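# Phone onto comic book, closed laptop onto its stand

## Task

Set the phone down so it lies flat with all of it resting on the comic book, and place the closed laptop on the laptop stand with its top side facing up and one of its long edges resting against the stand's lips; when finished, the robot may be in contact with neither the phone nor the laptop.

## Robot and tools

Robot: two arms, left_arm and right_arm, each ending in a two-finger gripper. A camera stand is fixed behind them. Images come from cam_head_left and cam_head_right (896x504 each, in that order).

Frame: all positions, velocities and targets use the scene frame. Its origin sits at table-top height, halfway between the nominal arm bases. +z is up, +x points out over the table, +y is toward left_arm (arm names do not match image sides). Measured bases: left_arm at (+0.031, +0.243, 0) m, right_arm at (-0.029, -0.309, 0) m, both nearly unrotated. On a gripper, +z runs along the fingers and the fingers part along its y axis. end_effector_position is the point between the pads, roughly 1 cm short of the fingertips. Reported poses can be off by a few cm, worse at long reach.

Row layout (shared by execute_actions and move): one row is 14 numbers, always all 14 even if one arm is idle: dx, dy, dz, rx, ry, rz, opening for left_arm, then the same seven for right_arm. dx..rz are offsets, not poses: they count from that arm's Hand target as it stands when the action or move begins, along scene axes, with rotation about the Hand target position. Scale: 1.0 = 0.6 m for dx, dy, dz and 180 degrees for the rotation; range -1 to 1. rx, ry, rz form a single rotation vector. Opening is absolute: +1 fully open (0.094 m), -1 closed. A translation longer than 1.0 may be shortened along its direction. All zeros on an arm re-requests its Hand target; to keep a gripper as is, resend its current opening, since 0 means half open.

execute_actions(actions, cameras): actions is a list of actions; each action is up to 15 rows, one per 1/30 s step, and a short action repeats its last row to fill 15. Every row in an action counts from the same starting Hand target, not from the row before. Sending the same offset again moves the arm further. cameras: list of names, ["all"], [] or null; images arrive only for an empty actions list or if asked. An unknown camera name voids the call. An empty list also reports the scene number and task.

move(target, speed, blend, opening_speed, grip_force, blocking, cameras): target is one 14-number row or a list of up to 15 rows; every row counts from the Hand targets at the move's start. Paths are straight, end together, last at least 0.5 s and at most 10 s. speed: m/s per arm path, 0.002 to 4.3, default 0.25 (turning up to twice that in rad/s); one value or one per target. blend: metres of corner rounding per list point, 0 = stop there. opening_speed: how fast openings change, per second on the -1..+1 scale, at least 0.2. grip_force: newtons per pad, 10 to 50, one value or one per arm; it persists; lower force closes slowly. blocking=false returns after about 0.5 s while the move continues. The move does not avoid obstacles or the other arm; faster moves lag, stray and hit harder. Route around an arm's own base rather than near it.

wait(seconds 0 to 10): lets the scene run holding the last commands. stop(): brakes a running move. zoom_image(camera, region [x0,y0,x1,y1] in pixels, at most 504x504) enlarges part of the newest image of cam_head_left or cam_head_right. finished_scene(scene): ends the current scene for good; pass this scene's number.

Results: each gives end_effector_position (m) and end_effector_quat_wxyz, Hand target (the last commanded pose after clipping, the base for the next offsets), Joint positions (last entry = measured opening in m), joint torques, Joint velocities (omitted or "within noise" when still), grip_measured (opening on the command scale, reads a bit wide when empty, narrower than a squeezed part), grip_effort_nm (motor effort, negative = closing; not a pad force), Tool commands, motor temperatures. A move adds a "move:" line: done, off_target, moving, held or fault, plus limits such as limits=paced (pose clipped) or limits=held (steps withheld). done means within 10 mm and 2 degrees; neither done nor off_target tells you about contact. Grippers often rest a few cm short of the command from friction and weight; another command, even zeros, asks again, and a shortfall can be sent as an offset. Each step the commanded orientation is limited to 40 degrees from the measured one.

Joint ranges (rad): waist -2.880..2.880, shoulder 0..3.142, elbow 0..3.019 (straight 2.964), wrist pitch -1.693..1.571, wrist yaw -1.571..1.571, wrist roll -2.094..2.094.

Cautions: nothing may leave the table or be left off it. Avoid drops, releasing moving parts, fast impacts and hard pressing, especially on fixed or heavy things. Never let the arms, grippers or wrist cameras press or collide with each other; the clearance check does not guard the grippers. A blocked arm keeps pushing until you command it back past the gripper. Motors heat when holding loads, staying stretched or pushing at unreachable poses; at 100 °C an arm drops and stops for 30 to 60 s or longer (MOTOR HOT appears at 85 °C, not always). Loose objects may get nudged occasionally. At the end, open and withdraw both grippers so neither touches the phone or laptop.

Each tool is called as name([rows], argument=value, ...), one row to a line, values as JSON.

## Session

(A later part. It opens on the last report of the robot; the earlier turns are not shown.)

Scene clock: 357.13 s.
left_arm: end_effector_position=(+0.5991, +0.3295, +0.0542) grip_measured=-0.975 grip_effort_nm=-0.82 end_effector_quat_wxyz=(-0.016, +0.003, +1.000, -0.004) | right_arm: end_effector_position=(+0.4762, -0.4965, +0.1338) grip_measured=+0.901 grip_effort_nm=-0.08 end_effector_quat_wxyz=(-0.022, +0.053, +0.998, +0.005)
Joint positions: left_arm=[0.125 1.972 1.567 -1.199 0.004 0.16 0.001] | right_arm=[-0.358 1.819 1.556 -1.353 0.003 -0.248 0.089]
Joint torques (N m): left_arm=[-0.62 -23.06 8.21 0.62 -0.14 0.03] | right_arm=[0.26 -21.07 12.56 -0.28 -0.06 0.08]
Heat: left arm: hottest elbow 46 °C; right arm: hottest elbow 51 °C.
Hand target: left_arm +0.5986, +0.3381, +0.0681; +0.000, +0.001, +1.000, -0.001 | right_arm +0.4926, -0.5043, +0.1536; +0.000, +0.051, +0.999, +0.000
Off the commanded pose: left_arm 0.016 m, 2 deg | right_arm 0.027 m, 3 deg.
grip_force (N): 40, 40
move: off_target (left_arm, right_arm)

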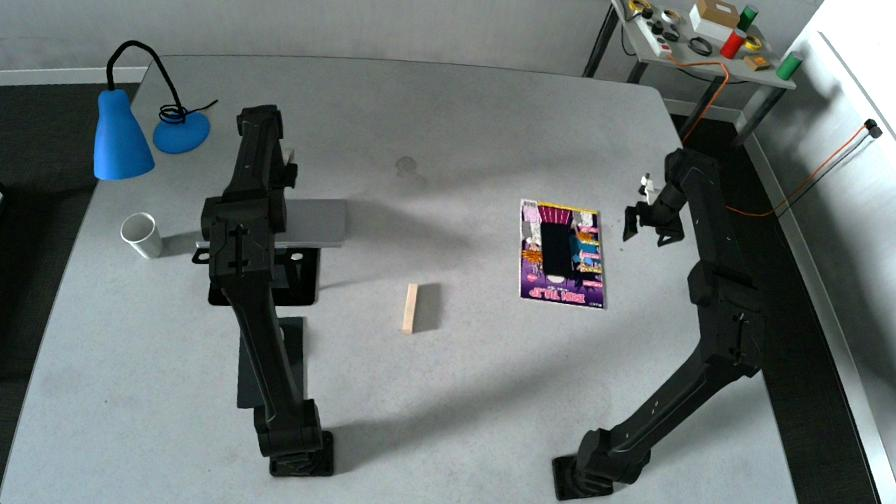

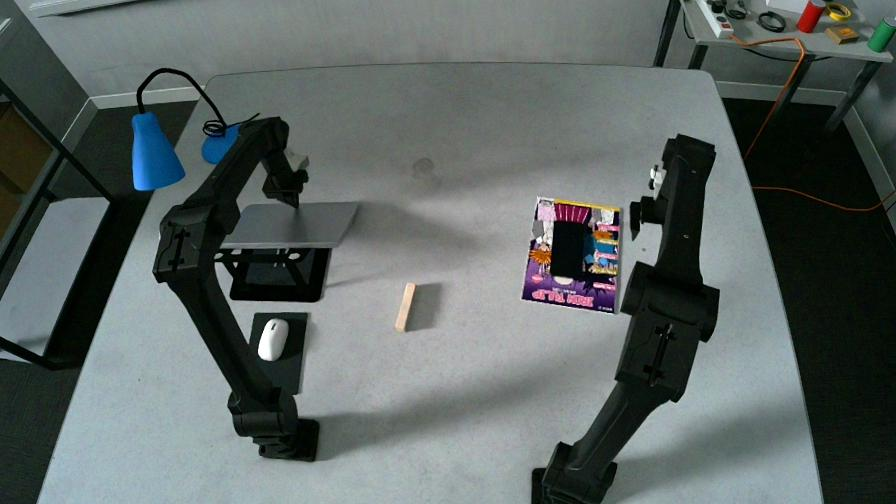

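move([
  [0.09,0,0.02,0,0,0,-1,0,0,0,0,0,0,0.9],
  [0.09,0,-0.07,0,0,0,-1,0,0,0,0,0,0,0.9],
  [-0.005,0,-0.07,0,0,0,-1,0,0,0,0,0,0,0.9],
], speed=0.08, cameras=["all"])

zoom_image(camera="cam_head_right", region=[190, 140, 370, 320])

zoom_image(camera="cam_head_left", region=[180, 170, 360, 320])

Scene clock: 371.40 s.
left_arm: end_effector_position=(+0.6202, +0.3328, +0.0386) grip_measured=-0.975 grip_effort_nm=-0.82 end_effector_quat_wxyz=(+0.033, +0.004, +0.999, +0.003) | right_arm: end_effector_position=(+0.4762, -0.4965, +0.1338) grip_measured=+0.901 grip_effort_nm=-0.08 end_effector_quat_wxyz=(-0.022, +0.053, +0.998, +0.005)
Joint positions: left_arm=[0.125 1.981 1.536 -1.059 0.004 0.161 0.001] | right_arm=[-0.358 1.819 1.556 -1.353 0.003 -0.248 0.089]
Joint torques (N m): left_arm=[-0.26 -21.6 6.16 -0.8 -0.07 0.1] | right_arm=[0.32 -21.01 12.55 -0.31 -0.05 0.09]
Motor temperatures (°C): left_arm=[22 29 44 24 29 24 29] | right_arm=[26 42 51 25 24 23 25]
Heat: left arm: hottest elbow 44 °C; right arm: hottest elbow 51 °C.
Hand target: left_arm +0.5955, +0.3381, +0.0260; -0.001, +0.001, +1.000, -0.001 | right_arm +0.4926, -0.5043, +0.1536; +0.000, +0.051, +0.999, +0.000
Off the commanded pose: left_arm 0.028 m, 4 deg | right_arm 0.027 m, 3 deg.
grip_force (N): 40, 40
move: off_target (left_arm, right_arm)

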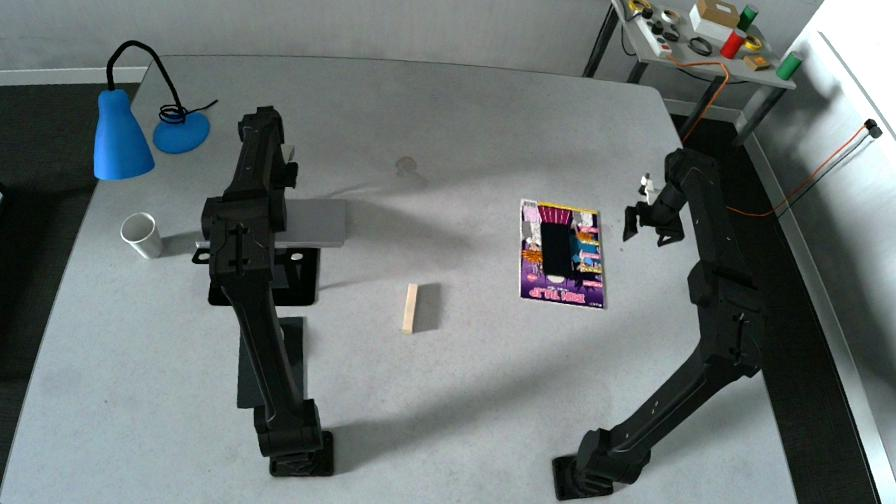

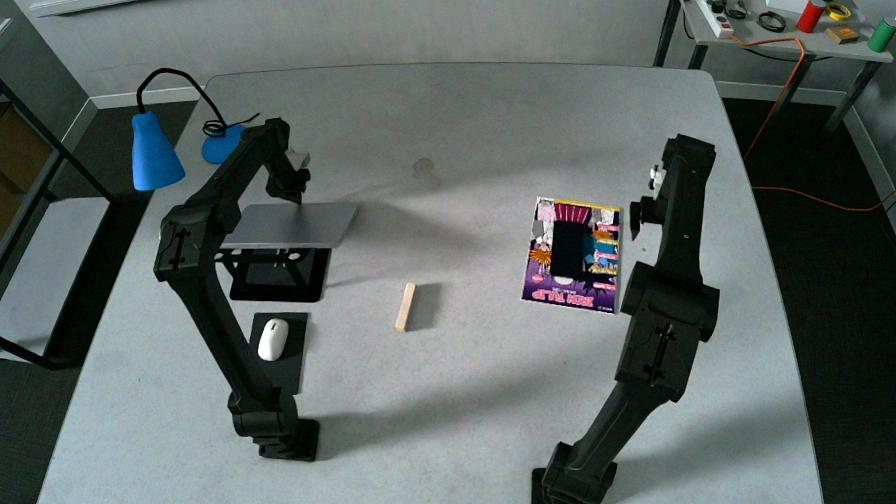

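Scaled by 2.800.

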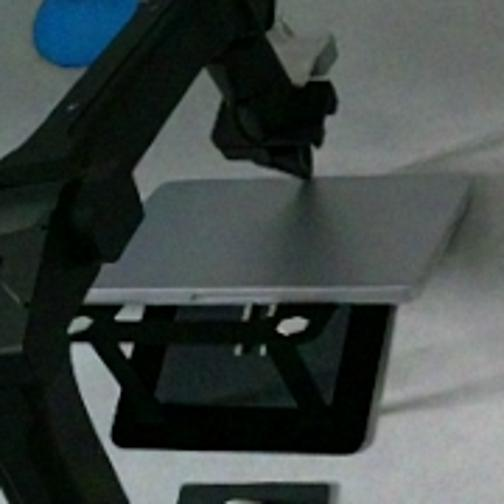

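Scaled by 2.800.

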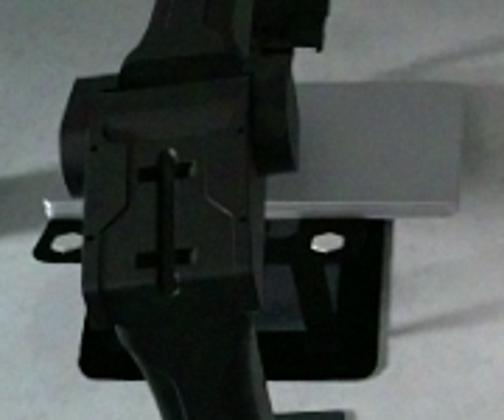

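move(target=[-0.06,0,0.0,0,0,0,-1,0,0,0,0,0,0,0.9], speed=0.04, cameras=["all"])

zoom_image(camera="cam_head_right", region=[190, 140, 370, 320])

zoom_image(camera="cam_head_left", region=[180, 170, 360, 320])

Scene clock: 375.10 s.
left_arm: end_effector_position=(+0.5924, +0.3298, +0.0525) grip_measured=-0.975 grip_effort_nm=-0.82 end_effector_quat_wxyz=(+0.046, +0.008, +0.999, +0.005) | right_arm: end_effector_position=(+0.4762, -0.4965, +0.1338) grip_measured=+0.901 grip_effort_nm=-0.08 end_effector_quat_wxyz=(-0.022, +0.053, +0.998, +0.005)
Joint positions: left_arm=[0.127 1.885 1.423 -1.016 0.005 0.171 0.001] | right_arm=[-0.358 1.819 1.556 -1.353 0.003 -0.248 0.089]
Joint torques (N m): left_arm=[-0.38 -18.61 4.57 -0.51 -0.08 0.1] | right_arm=[0.26 -21.01 12.55 -0.28 -0.05 0.08]
Heat: left arm: hottest elbow 44 °C; right arm: hottest elbow 51 °C.
Hand target: left_arm +0.5596, +0.3380, +0.0259; -0.001, +0.002, +1.000, -0.001 | right_arm +0.4926, -0.5043, +0.1536; +0.000, +0.051, +0.999, +0.000
Off the commanded pose: left_arm 0.043 m, 5 deg | right_arm 0.027 m, 3 deg.
grip_force (N): 40, 40
move: off_target (left_arm, right_arm)

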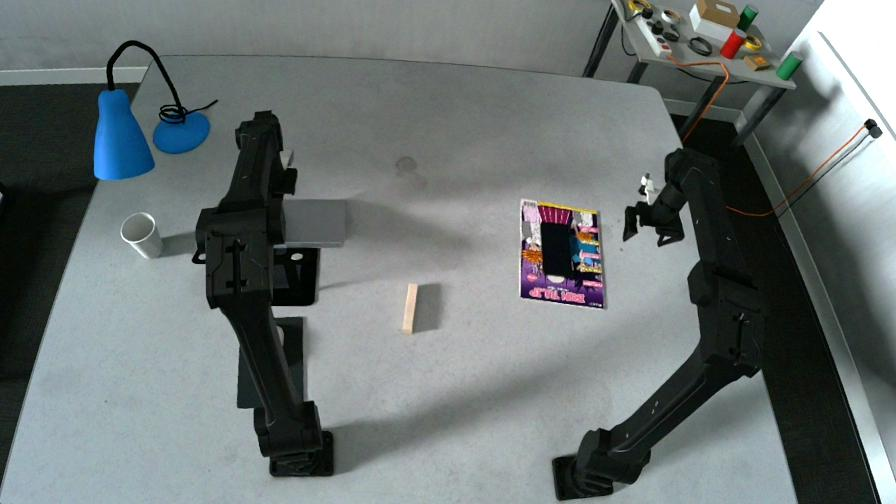

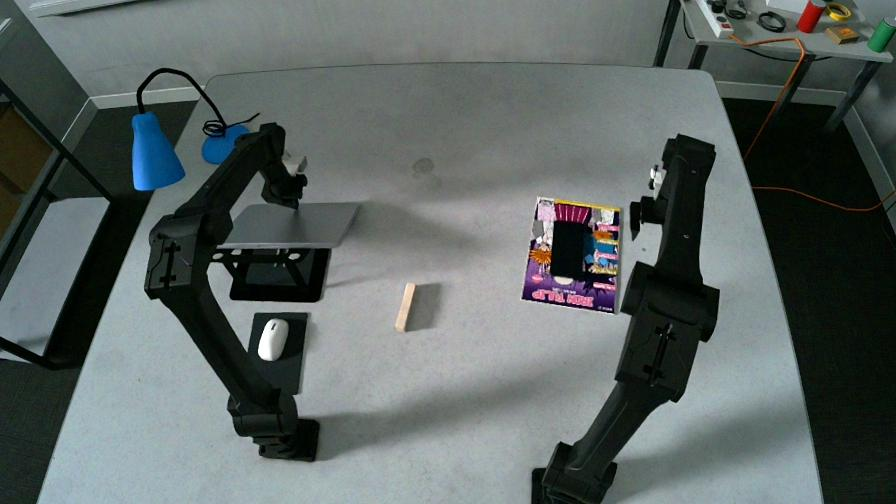

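Scaled by 2.800.

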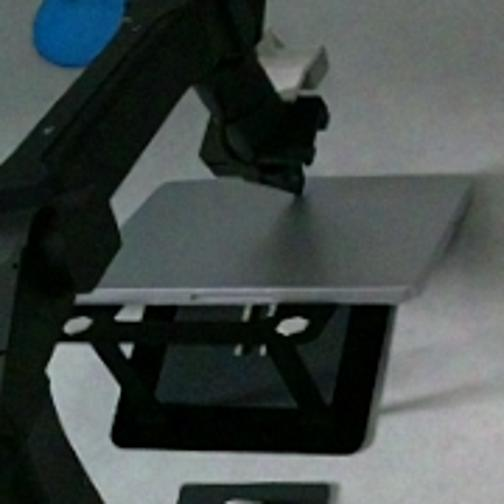

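Scaled by 2.800.

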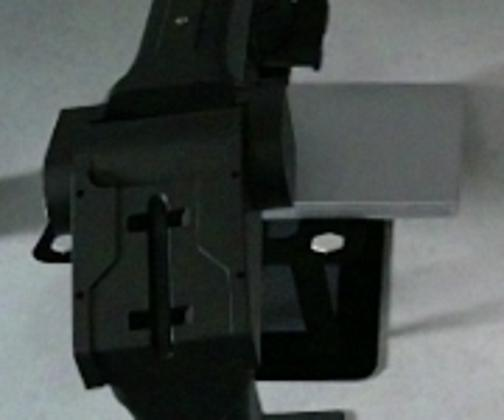

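move([
  [0,0,0.09,0,0,0,-1,0,0,0,0,0,0,0.9],
  [0.16,0,0.06,0,0,0,-1,0,0,0,0,0,0,0.9],
  [0.16,0,-0.05,0,0,0,-1,0,0,0,0,0,0,0.9],
], speed=0.12, cameras=["all"])

zoom_image(camera="cam_head_right", region=[190, 140, 370, 320])

zoom_image(camera="cam_head_left", region=[180, 140, 360, 290])

Scene clock: 382.30 s.
left_arm: end_effector_position=(+0.6525, +0.3432, +0.0147) grip_measured=-0.975 grip_effort_nm=-0.82 end_effector_quat_wxyz=(+0.004, +0.002, +1.000, -0.002) | right_arm: end_effector_position=(+0.4762, -0.4965, +0.1338) grip_measured=+0.901 grip_effort_nm=-0.08 end_effector_quat_wxyz=(-0.022, +0.053, +0.998, +0.005)
Joint positions: left_arm=[0.133 2.125 1.709 -1.149 0.005 0.165 0.001] | right_arm=[-0.358 1.819 1.556 -1.353 0.003 -0.248 0.089]
Joint torques (N m): left_arm=[-2.26 -20.13 9.32 1.17 -0.11 -0.09] | right_arm=[0.32 -21.07 12.56 -0.28 -0.06 0.09]
Heat: left arm: hottest elbow 43 °C; right arm: hottest elbow 52 °C.
Hand target: left_arm +0.6556, +0.3380, -0.0039; +0.000, +0.002, +1.000, -0.001 | right_arm +0.4926, -0.5043, +0.1536; +0.000, +0.051, +0.999, +0.000
Off the commanded pose: left_arm 0.020 m, 0 deg | right_arm 0.027 m, 3 deg.
grip_force (N): 40, 40
move: off_target (left_arm, right_arm)

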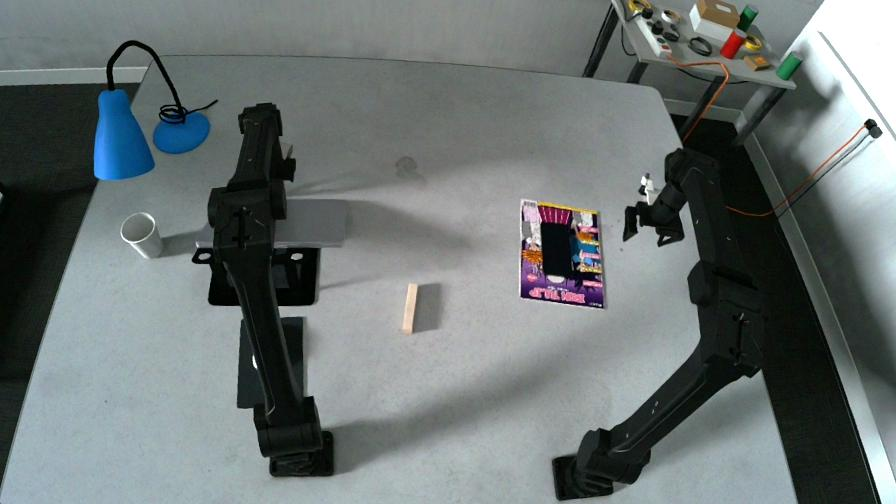

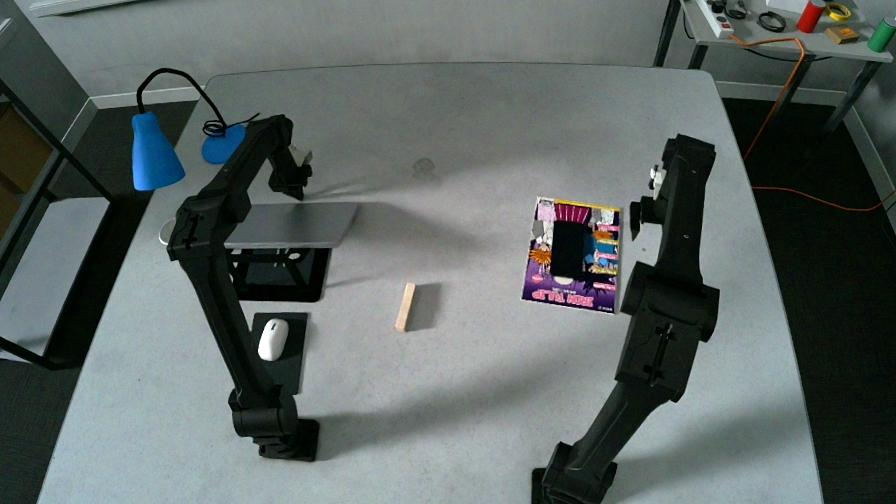

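Scaled by 2.800.

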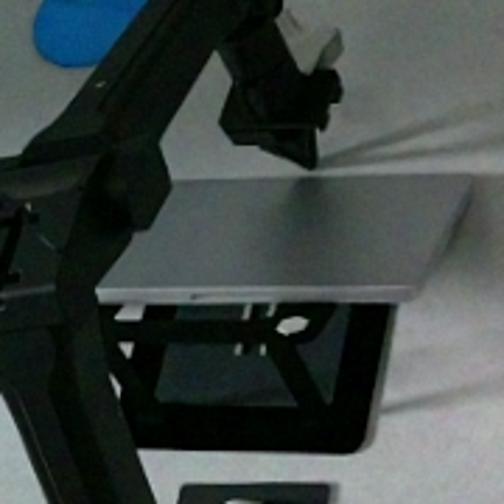

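Scaled by 2.800.

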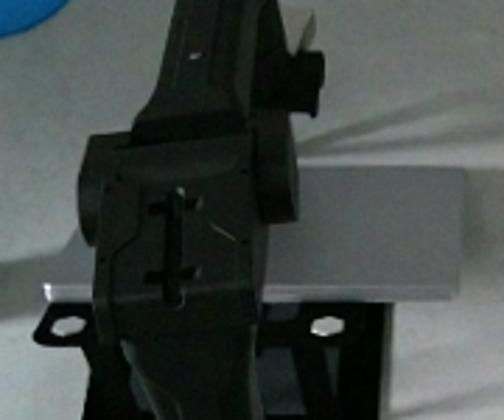

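move(target=[-0.12,0.01,-0.01,0,0,0,-1,0,0,0,0,0,0,0.9], speed=0.04, cameras=["all"])

zoom_image(camera="cam_head_right", region=[190, 140, 370, 320])

zoom_image(camera="cam_head_left", region=[180, 140, 360, 290])

Scene clock: 386.87 s.
left_arm: end_effector_position=(+0.6199, +0.3381, +0.0133) grip_measured=-0.975 grip_effort_nm=-0.82 end_effector_quat_wxyz=(+0.048, +0.006, +0.999, +0.006) | right_arm: end_effector_position=(+0.4762, -0.4965, +0.1338) grip_measured=+0.901 grip_effort_nm=-0.08 end_effector_quat_wxyz=(-0.022, +0.053, +0.998, +0.005)
Joint positions: left_arm=[0.134 1.997 1.485 -0.963 0.005 0.174 0.001] | right_arm=[-0.358 1.819 1.556 -1.353 0.003 -0.248 0.089]
Joint torques (N m): left_arm=[-0.5 -20.19 4.07 -0.96 -0.08 0.11] | right_arm=[0.26 -21.01 12.53 -0.32 -0.05 0.08]
Heat: left arm: hottest elbow 42 °C; right arm: hottest elbow 52 °C.
Hand target: left_arm +0.5836, +0.3441, -0.0100; -0.001, +0.002, +1.000, -0.001 | right_arm +0.4926, -0.5043, +0.1536; +0.000, +0.051, +0.999, +0.000
Off the commanded pose: left_arm 0.043 m, 6 deg | right_arm 0.027 m, 3 deg.
grip_force (N): 40, 40
move: off_target (left_arm, right_arm)

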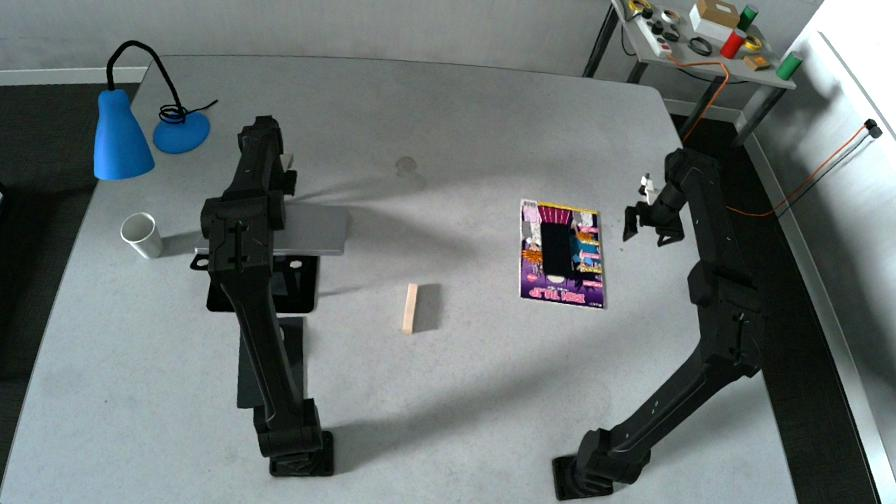

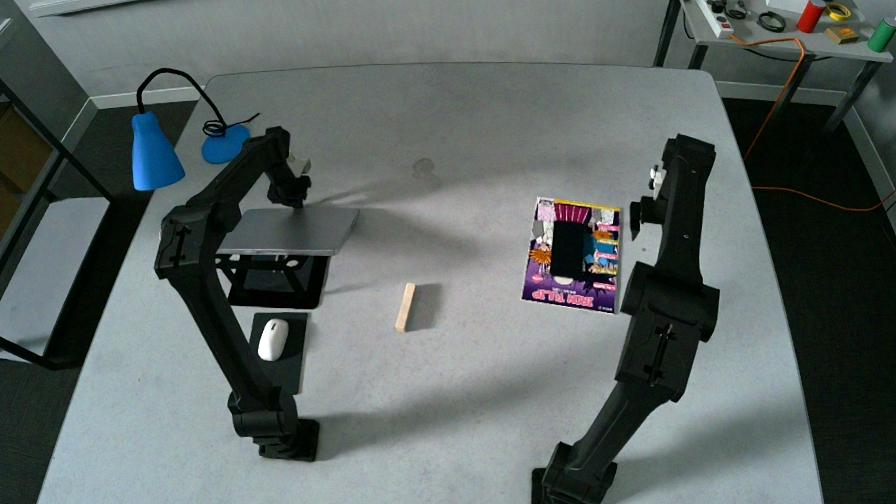

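Scaled by 2.800.

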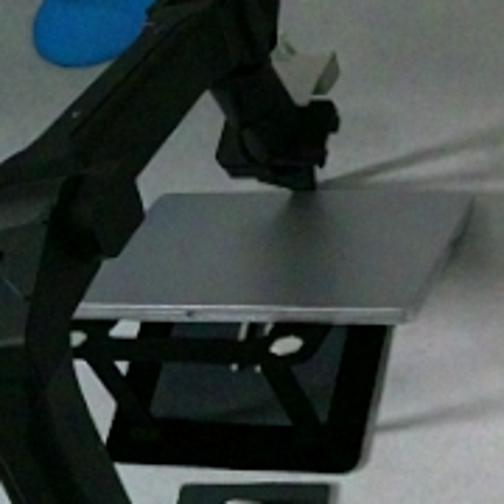

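Scaled by 2.800.

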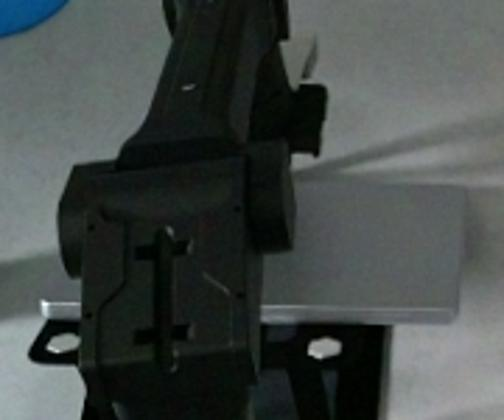

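move([
  [0.08,0,0.02,0,0,0,-1,0,0,0,0,0,0,0.9],
  [0.1,0,0.45,0,0,0,-1,0,0,0,0,0,0,0.9],
  [-0.3,-0.4,0.5,0,0,0,-1,0,0,0,0,0,0,0.9],
], speed=0.2, blend=[0,0.05,0], cameras=["all"])

zoom_image(camera="cam_head_left", region=[180, 170, 360, 320])

zoom_image(camera="cam_head_right", region=[190, 170, 370, 320])

Scene clock: 408.90 s.
left_arm: end_effector_position=(+0.4105, +0.1052, +0.2874) grip_measured=-0.975 grip_effort_nm=-0.82 end_effector_quat_wxyz=(-0.003, +0.002, +1.000, -0.002) | right_arm: end_effector_position=(+0.4762, -0.4965, +0.1338) grip_measured=+0.901 grip_effort_nm=-0.08 end_effector_quat_wxyz=(-0.022, +0.053, +0.998, +0.005)
Joint positions: left_arm=[-0.373 1.398 1.451 -1.628 0.005 -0.34 0.001] | right_arm=[-0.358 1.819 1.556 -1.353 0.003 -0.248 0.089]
Joint torques (N m): left_arm=[-1.79 -14.62 9.07 0.38 -0.19 -0.06] | right_arm=[0.26 -21.01 12.55 -0.28 -0.04 0.08]
Heat: left arm: hottest elbow 40 °C; right arm: hottest elbow 52 °C.
Hand target: left_arm +0.4036, +0.1041, +0.2901; +0.000, +0.002, +1.000, -0.001 | right_arm +0.4926, -0.5043, +0.1536; +0.000, +0.051, +0.999, +0.000
Off the commanded pose: left_arm 0.007 m, 0 deg | right_arm 0.027 m, 3 deg.
grip_force (N): 40, 40
move: off_target (right_arm)

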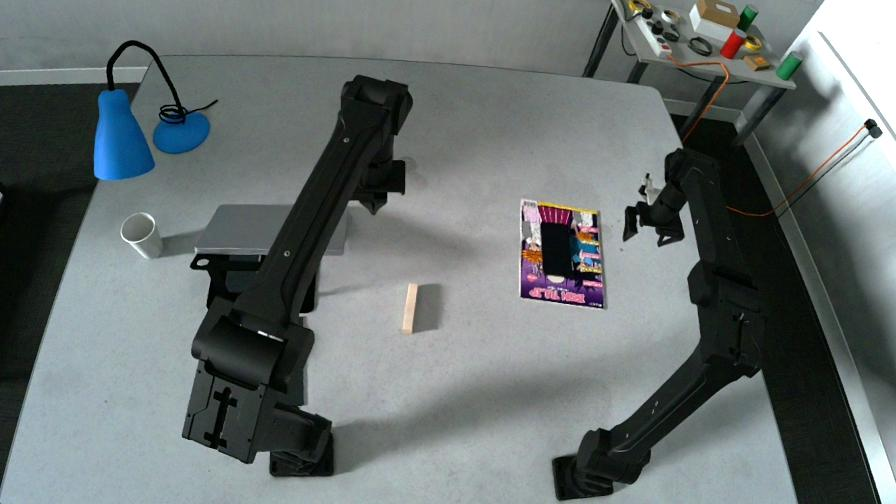

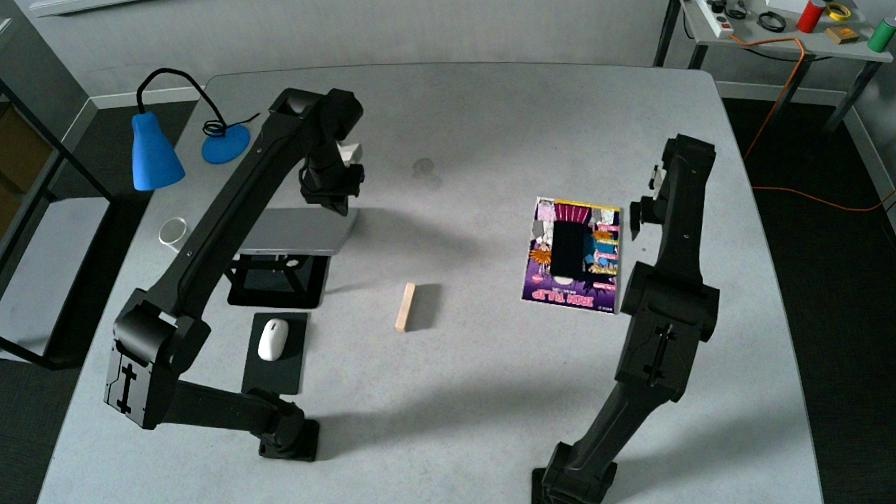

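Scaled by 2.800.

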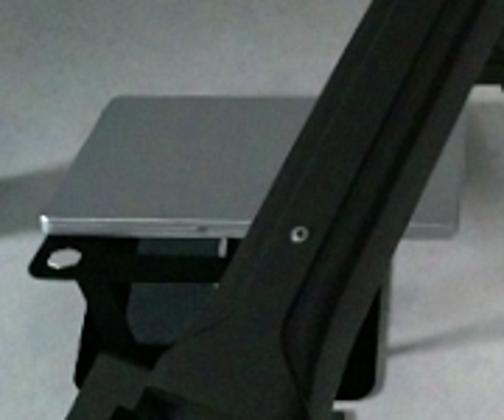

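Scaled by 2.800.

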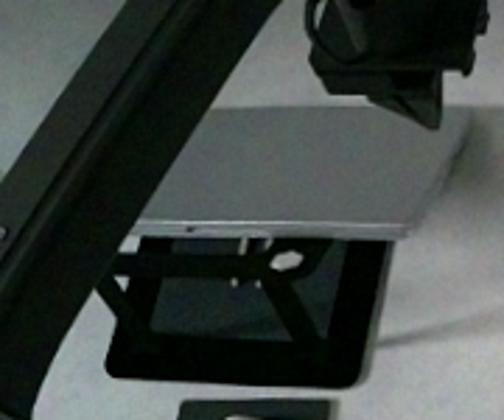

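move([
  [-0.15,0.38,0.03,0,0,0,-1,0,0,0,0,0,0,0.9],
  [-0.15,0.4,-0.22,0,0,0,-1,0,0,0,0,0,0,0.9],
], speed=0.2, cameras=["all"])

zoom_image(camera="cam_head_left", region=[160, 170, 370, 345])

zoom_image(camera="cam_head_right", region=[170, 170, 380, 345])

Scene clock: 420.40 s.
left_arm: end_effector_position=(+0.3140, +0.3400, +0.1618) grip_measured=-0.975 grip_effort_nm=-0.82 end_effector_quat_wxyz=(-0.001, +0.004, +1.000, +0.000) | right_arm: end_effector_position=(+0.4762, -0.4965, +0.1338) grip_measured=+0.901 grip_effort_nm=-0.08 end_effector_quat_wxyz=(-0.022, +0.053, +0.998, +0.005)
Joint positions: left_arm=[0.303 1.152 0.902 -1.323 -0.001 0.339 0.001] | right_arm=[-0.358 1.819 1.556 -1.353 0.003 -0.248 0.089]
Joint torques (N m): left_arm=[0.5 -6.71 9.32 0.7 0.06 0.11] | right_arm=[0.38 -20.95 12.53 -0.28 -0.05 0.08]
Heat: left arm: hottest elbow 40 °C; right arm: hottest elbow 52 °C.
Hand target: left_arm +0.3137, +0.3441, +0.1582; +0.000, +0.002, +1.000, -0.001 | right_arm +0.4926, -0.5043, +0.1536; +0.000, +0.051, +0.999, +0.000
Off the commanded pose: left_arm 0.006 m, 0 deg | right_arm 0.027 m, 3 deg.
grip_force (N): 40, 40
move: off_target (right_arm)

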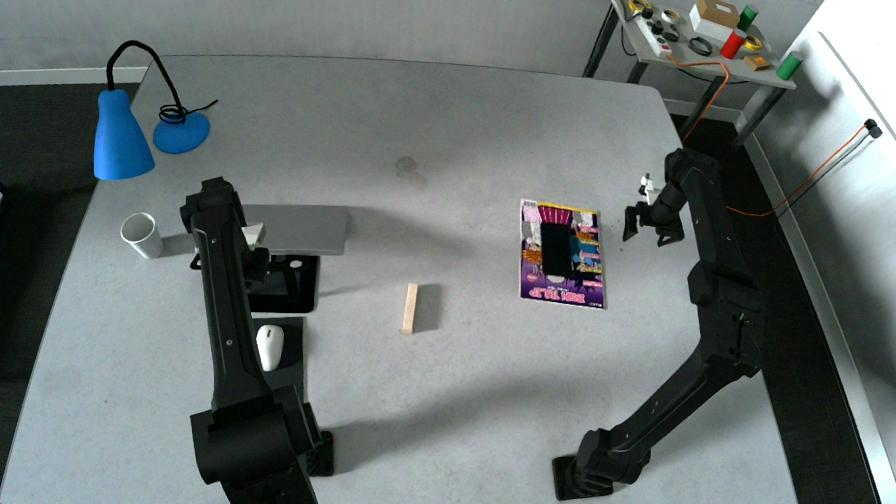

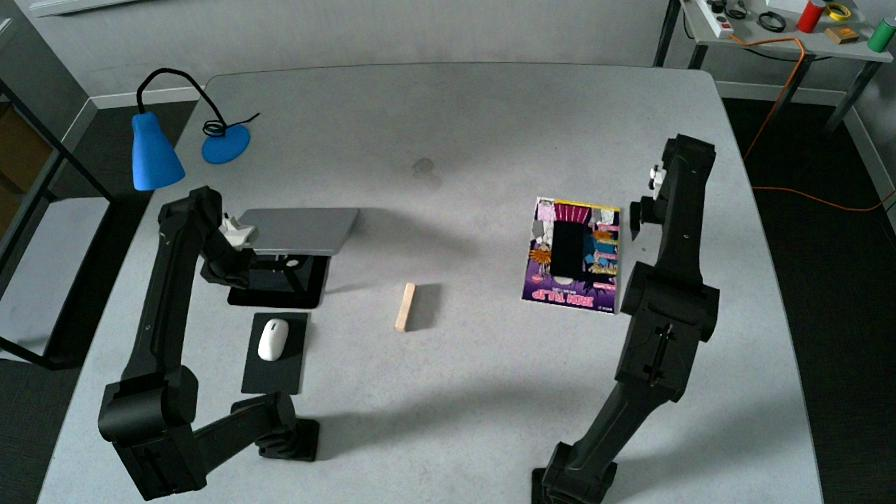

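Scaled by 2.400.

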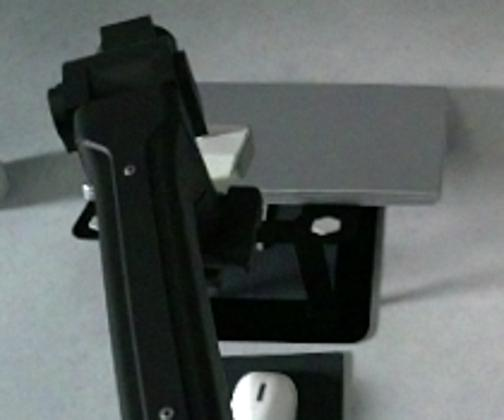

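Scaled by 2.400.

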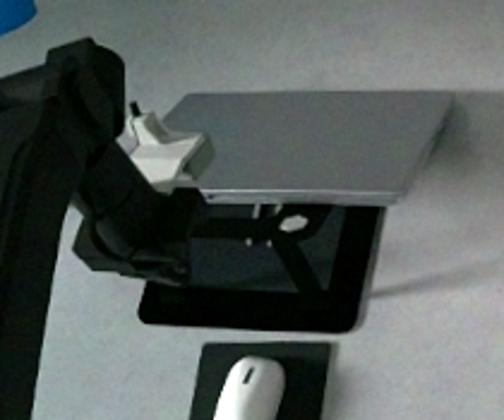

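move(target=[0.155,0.01,-0.005,0,0,0,-1,0,0,0,0,0,0,0.9], speed=0.05, cameras=["all"])

zoom_image(camera="cam_head_left", region=[160, 170, 370, 345])

zoom_image(camera="cam_head_right", region=[170, 170, 380, 345])

Scene clock: 425.93 s.
left_arm: end_effector_position=(+0.3479, +0.3442, +0.1384) grip_measured=-0.975 grip_effort_nm=-0.82 end_effector_quat_wxyz=(-0.058, -0.009, +0.998, -0.016) | right_arm: end_effector_position=(+0.4762, -0.4965, +0.1338) grip_measured=+0.901 grip_effort_nm=-0.08 end_effector_quat_wxyz=(-0.022, +0.053, +0.998, +0.005)
Joint positions: left_arm=[0.28 1.347 0.999 -1.343 -0.005 0.29 0.001] | right_arm=[-0.358 1.819 1.556 -1.353 0.003 -0.248 0.089]
Joint torques (N m): left_arm=[-4.01 -8.47 18.65 2.18 0.35 -0.05] | right_arm=[0.32 -20.95 12.55 -0.29 -0.05 0.09]
Heat: left arm: hottest elbow 40 °C; right arm: hottest elbow 52 °C.
Hand target: left_arm +0.4066, +0.3501, +0.1552; +0.000, +0.002, +1.000, -0.001 | right_arm +0.4926, -0.5043, +0.1536; +0.000, +0.051, +0.999, +0.000
Off the commanded pose: left_arm 0.061 m, 7 deg | right_arm 0.027 m, 3 deg.
grip_force (N): 40, 40
move: off_target (left_arm, right_arm)

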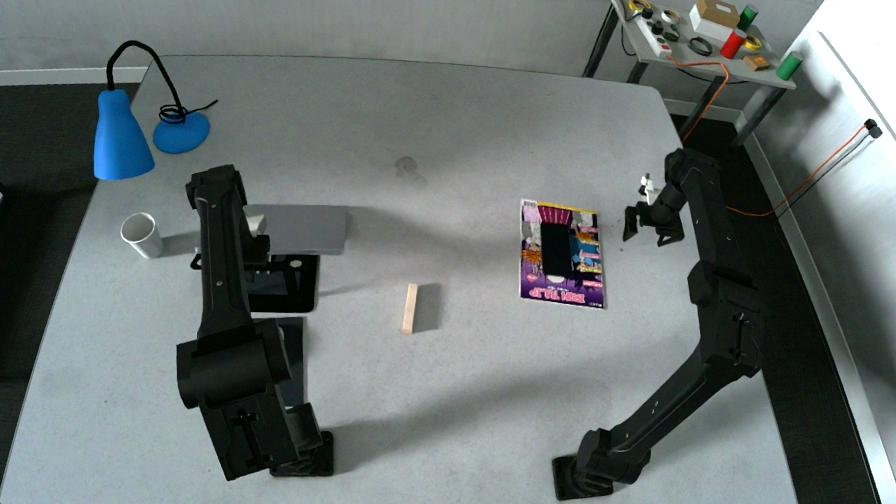

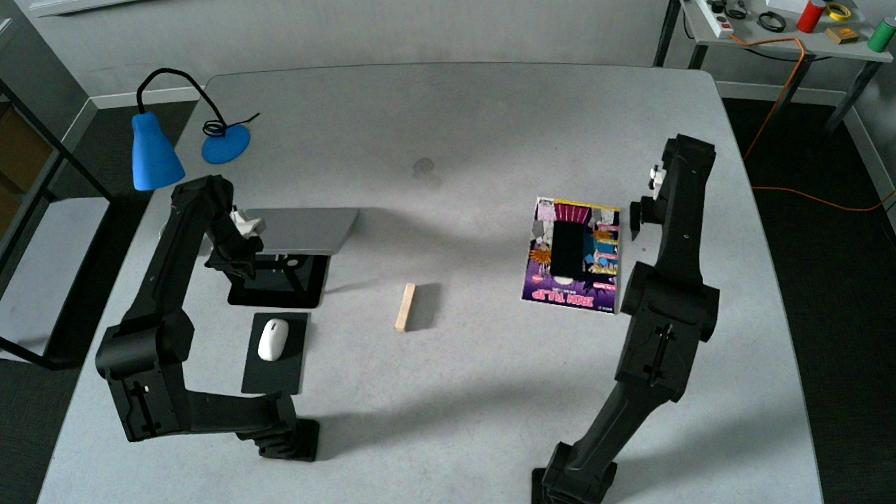

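Scaled by 2.400.

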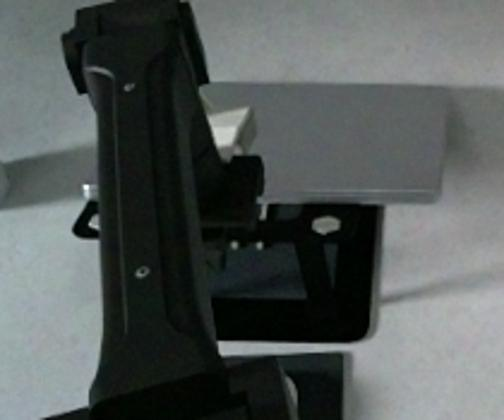

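Scaled by 2.400.

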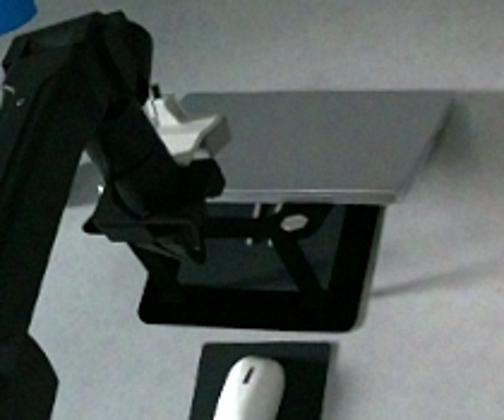

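move([
  [-0.13,0,0.03,0,0,0,-1,0,0,0,0,0,0,0.9],
  [-0.13,0,0.08,0,0,0,-1,0,0,0,0,0,0,0.9],
  [0.0,0,0.07,0,0,0,-1,0,0,0,0,0,0,0.9],
  [0.05,0,0.065,0,0,0,-1,0,0,0,0,0,0,0.9],
], speed=0.06, cameras=["all"])

zoom_image(camera="cam_head_left", region=[160, 170, 370, 345])

zoom_image(camera="cam_head_right", region=[170, 170, 380, 345])

Scene clock: 434.33 s.
left_arm: end_effector_position=(+0.4091, +0.3486, +0.1737) grip_measured=-0.975 grip_effort_nm=-0.82 end_effector_quat_wxyz=(-0.033, +0.000, +0.999, -0.009) | right_arm: end_effector_position=(+0.4762, -0.4965, +0.1338) grip_measured=+0.901 grip_effort_nm=-0.08 end_effector_quat_wxyz=(-0.022, +0.053, +0.998, +0.005)
Joint positions: left_arm=[0.246 1.439 1.191 -1.391 0.001 0.274 0.001] | right_arm=[-0.358 1.819 1.556 -1.353 0.003 -0.248 0.089]
Joint torques (N m): left_arm=[-2.73 -11.93 15.87 0.55 0.09 -0.07] | right_arm=[0.26 -21.01 12.56 -0.28 -0.06 0.08]
Heat: left arm: hottest elbow 42 °C; right arm: hottest elbow 52 °C.
Hand target: left_arm +0.4365, +0.3500, +0.1941; -0.001, +0.002, +1.000, -0.001 | right_arm +0.4926, -0.5043, +0.1536; +0.000, +0.051, +0.999, +0.000
Off the commanded pose: left_arm 0.034 m, 4 deg | right_arm 0.027 m, 3 deg.
grip_force (N): 40, 40
move: off_target (left_arm, right_arm)

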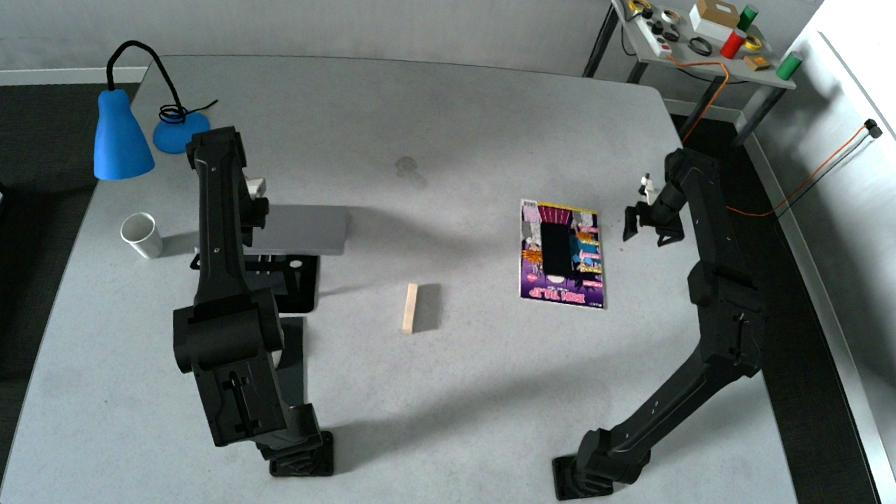

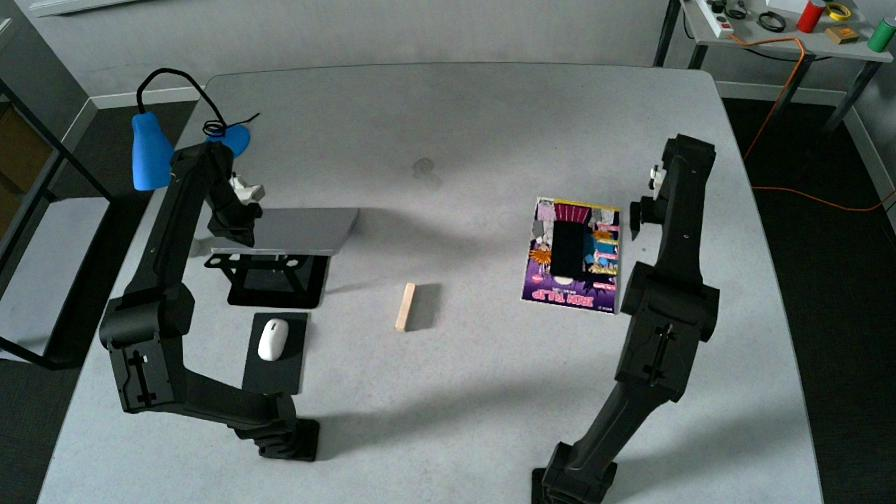

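Scaled by 2.400.

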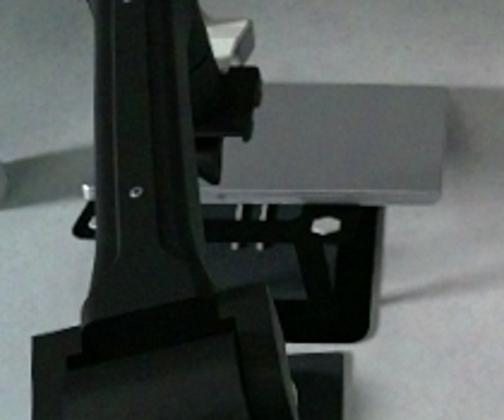

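Scaled by 2.400.

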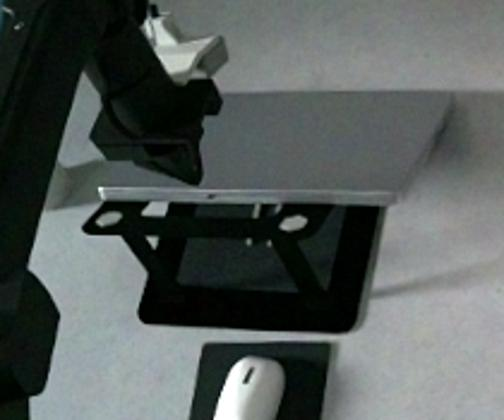

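move([
  [-0.03,0,0.04,0,0,0,-1,0,0,0,0,0,0,0.9],
  [-0.18,0,0.03,0,0,0,-1,0,0,0,0,0,0,0.9],
  [-0.18,0,-0.05,0,0,0,-1,0,0,0,0,0,0,0.9],
  [0.0,0,-0.04,0,0,0,-1,0,0,0,0,0,0,0.9],
], speed=0.07, cameras=["all"])

zoom_image(camera="cam_head_left", region=[160, 170, 370, 345])

zoom_image(camera="cam_head_right", region=[170, 170, 380, 345])

Scene clock: 444.40 s.
left_arm: end_effector_position=(+0.3825, +0.3455, +0.1486) grip_measured=-0.975 grip_effort_nm=-0.82 end_effector_quat_wxyz=(-0.061, -0.003, +0.998, -0.014) | right_arm: end_effector_position=(+0.4762, -0.4965, +0.1338) grip_measured=+0.901 grip_effort_nm=-0.08 end_effector_quat_wxyz=(-0.022, +0.053, +0.998, +0.005)
Joint positions: left_arm=[0.254 1.427 1.106 -1.374 -0.006 0.276 0.001] | right_arm=[-0.358 1.819 1.556 -1.353 0.003 -0.248 0.089]
Joint torques (N m): left_arm=[-3.14 -10.05 18.56 1.85 0.36 -0.09] | right_arm=[0.38 -21.07 12.52 -0.31 -0.05 0.09]
Heat: left arm: hottest elbow 43 °C; right arm: hottest elbow 52 °C.
Hand target: left_arm +0.4366, +0.3500, +0.1701; +0.000, +0.002, +1.000, -0.001 | right_arm +0.4926, -0.5043, +0.1536; +0.000, +0.051, +0.999, +0.000
Off the commanded pose: left_arm 0.058 m, 7 deg | right_arm 0.027 m, 3 deg.
grip_force (N): 40, 40
move: off_target (left_arm, right_arm)

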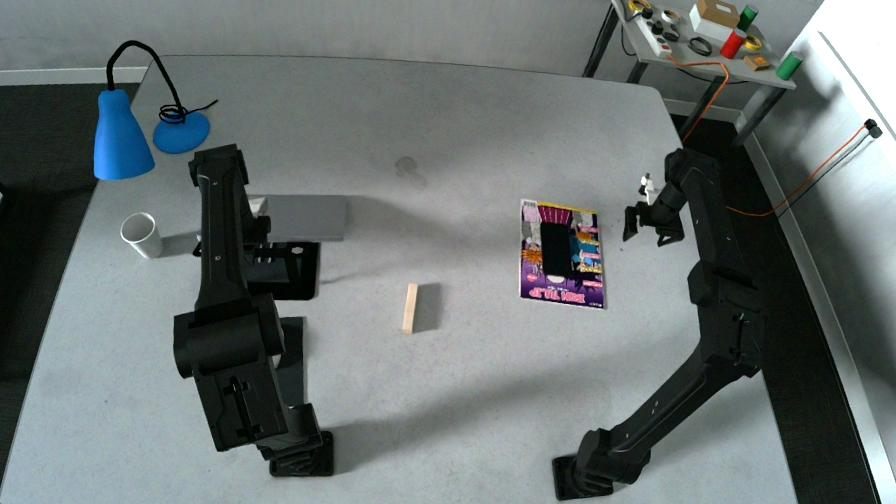

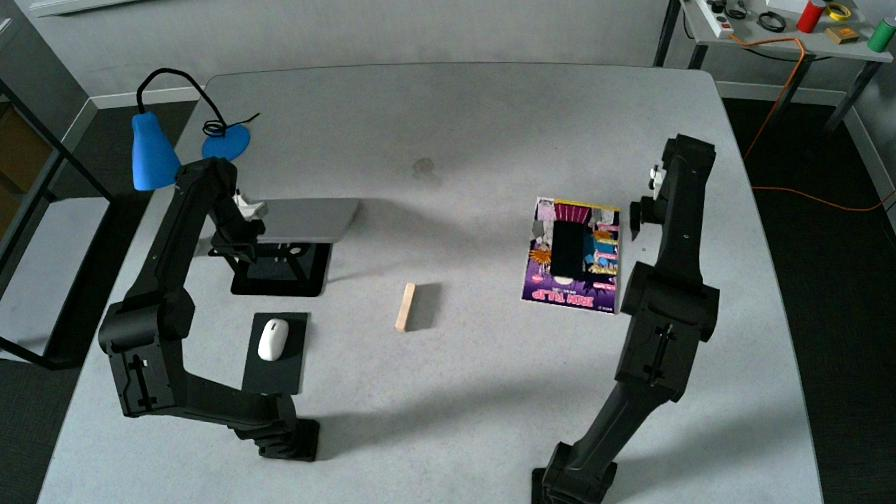

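Scaled by 2.400.

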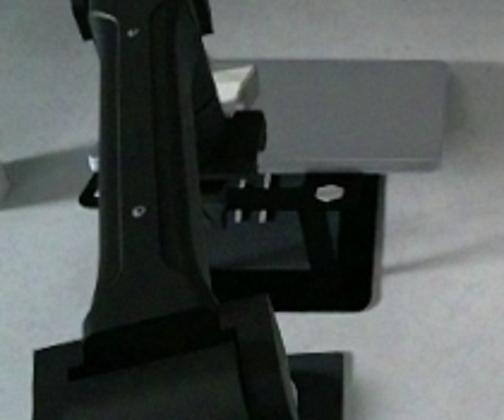

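Scaled by 2.400.

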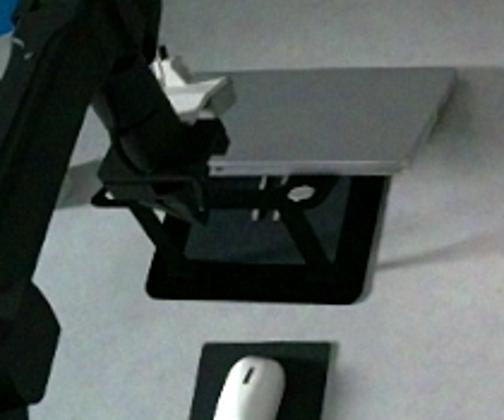

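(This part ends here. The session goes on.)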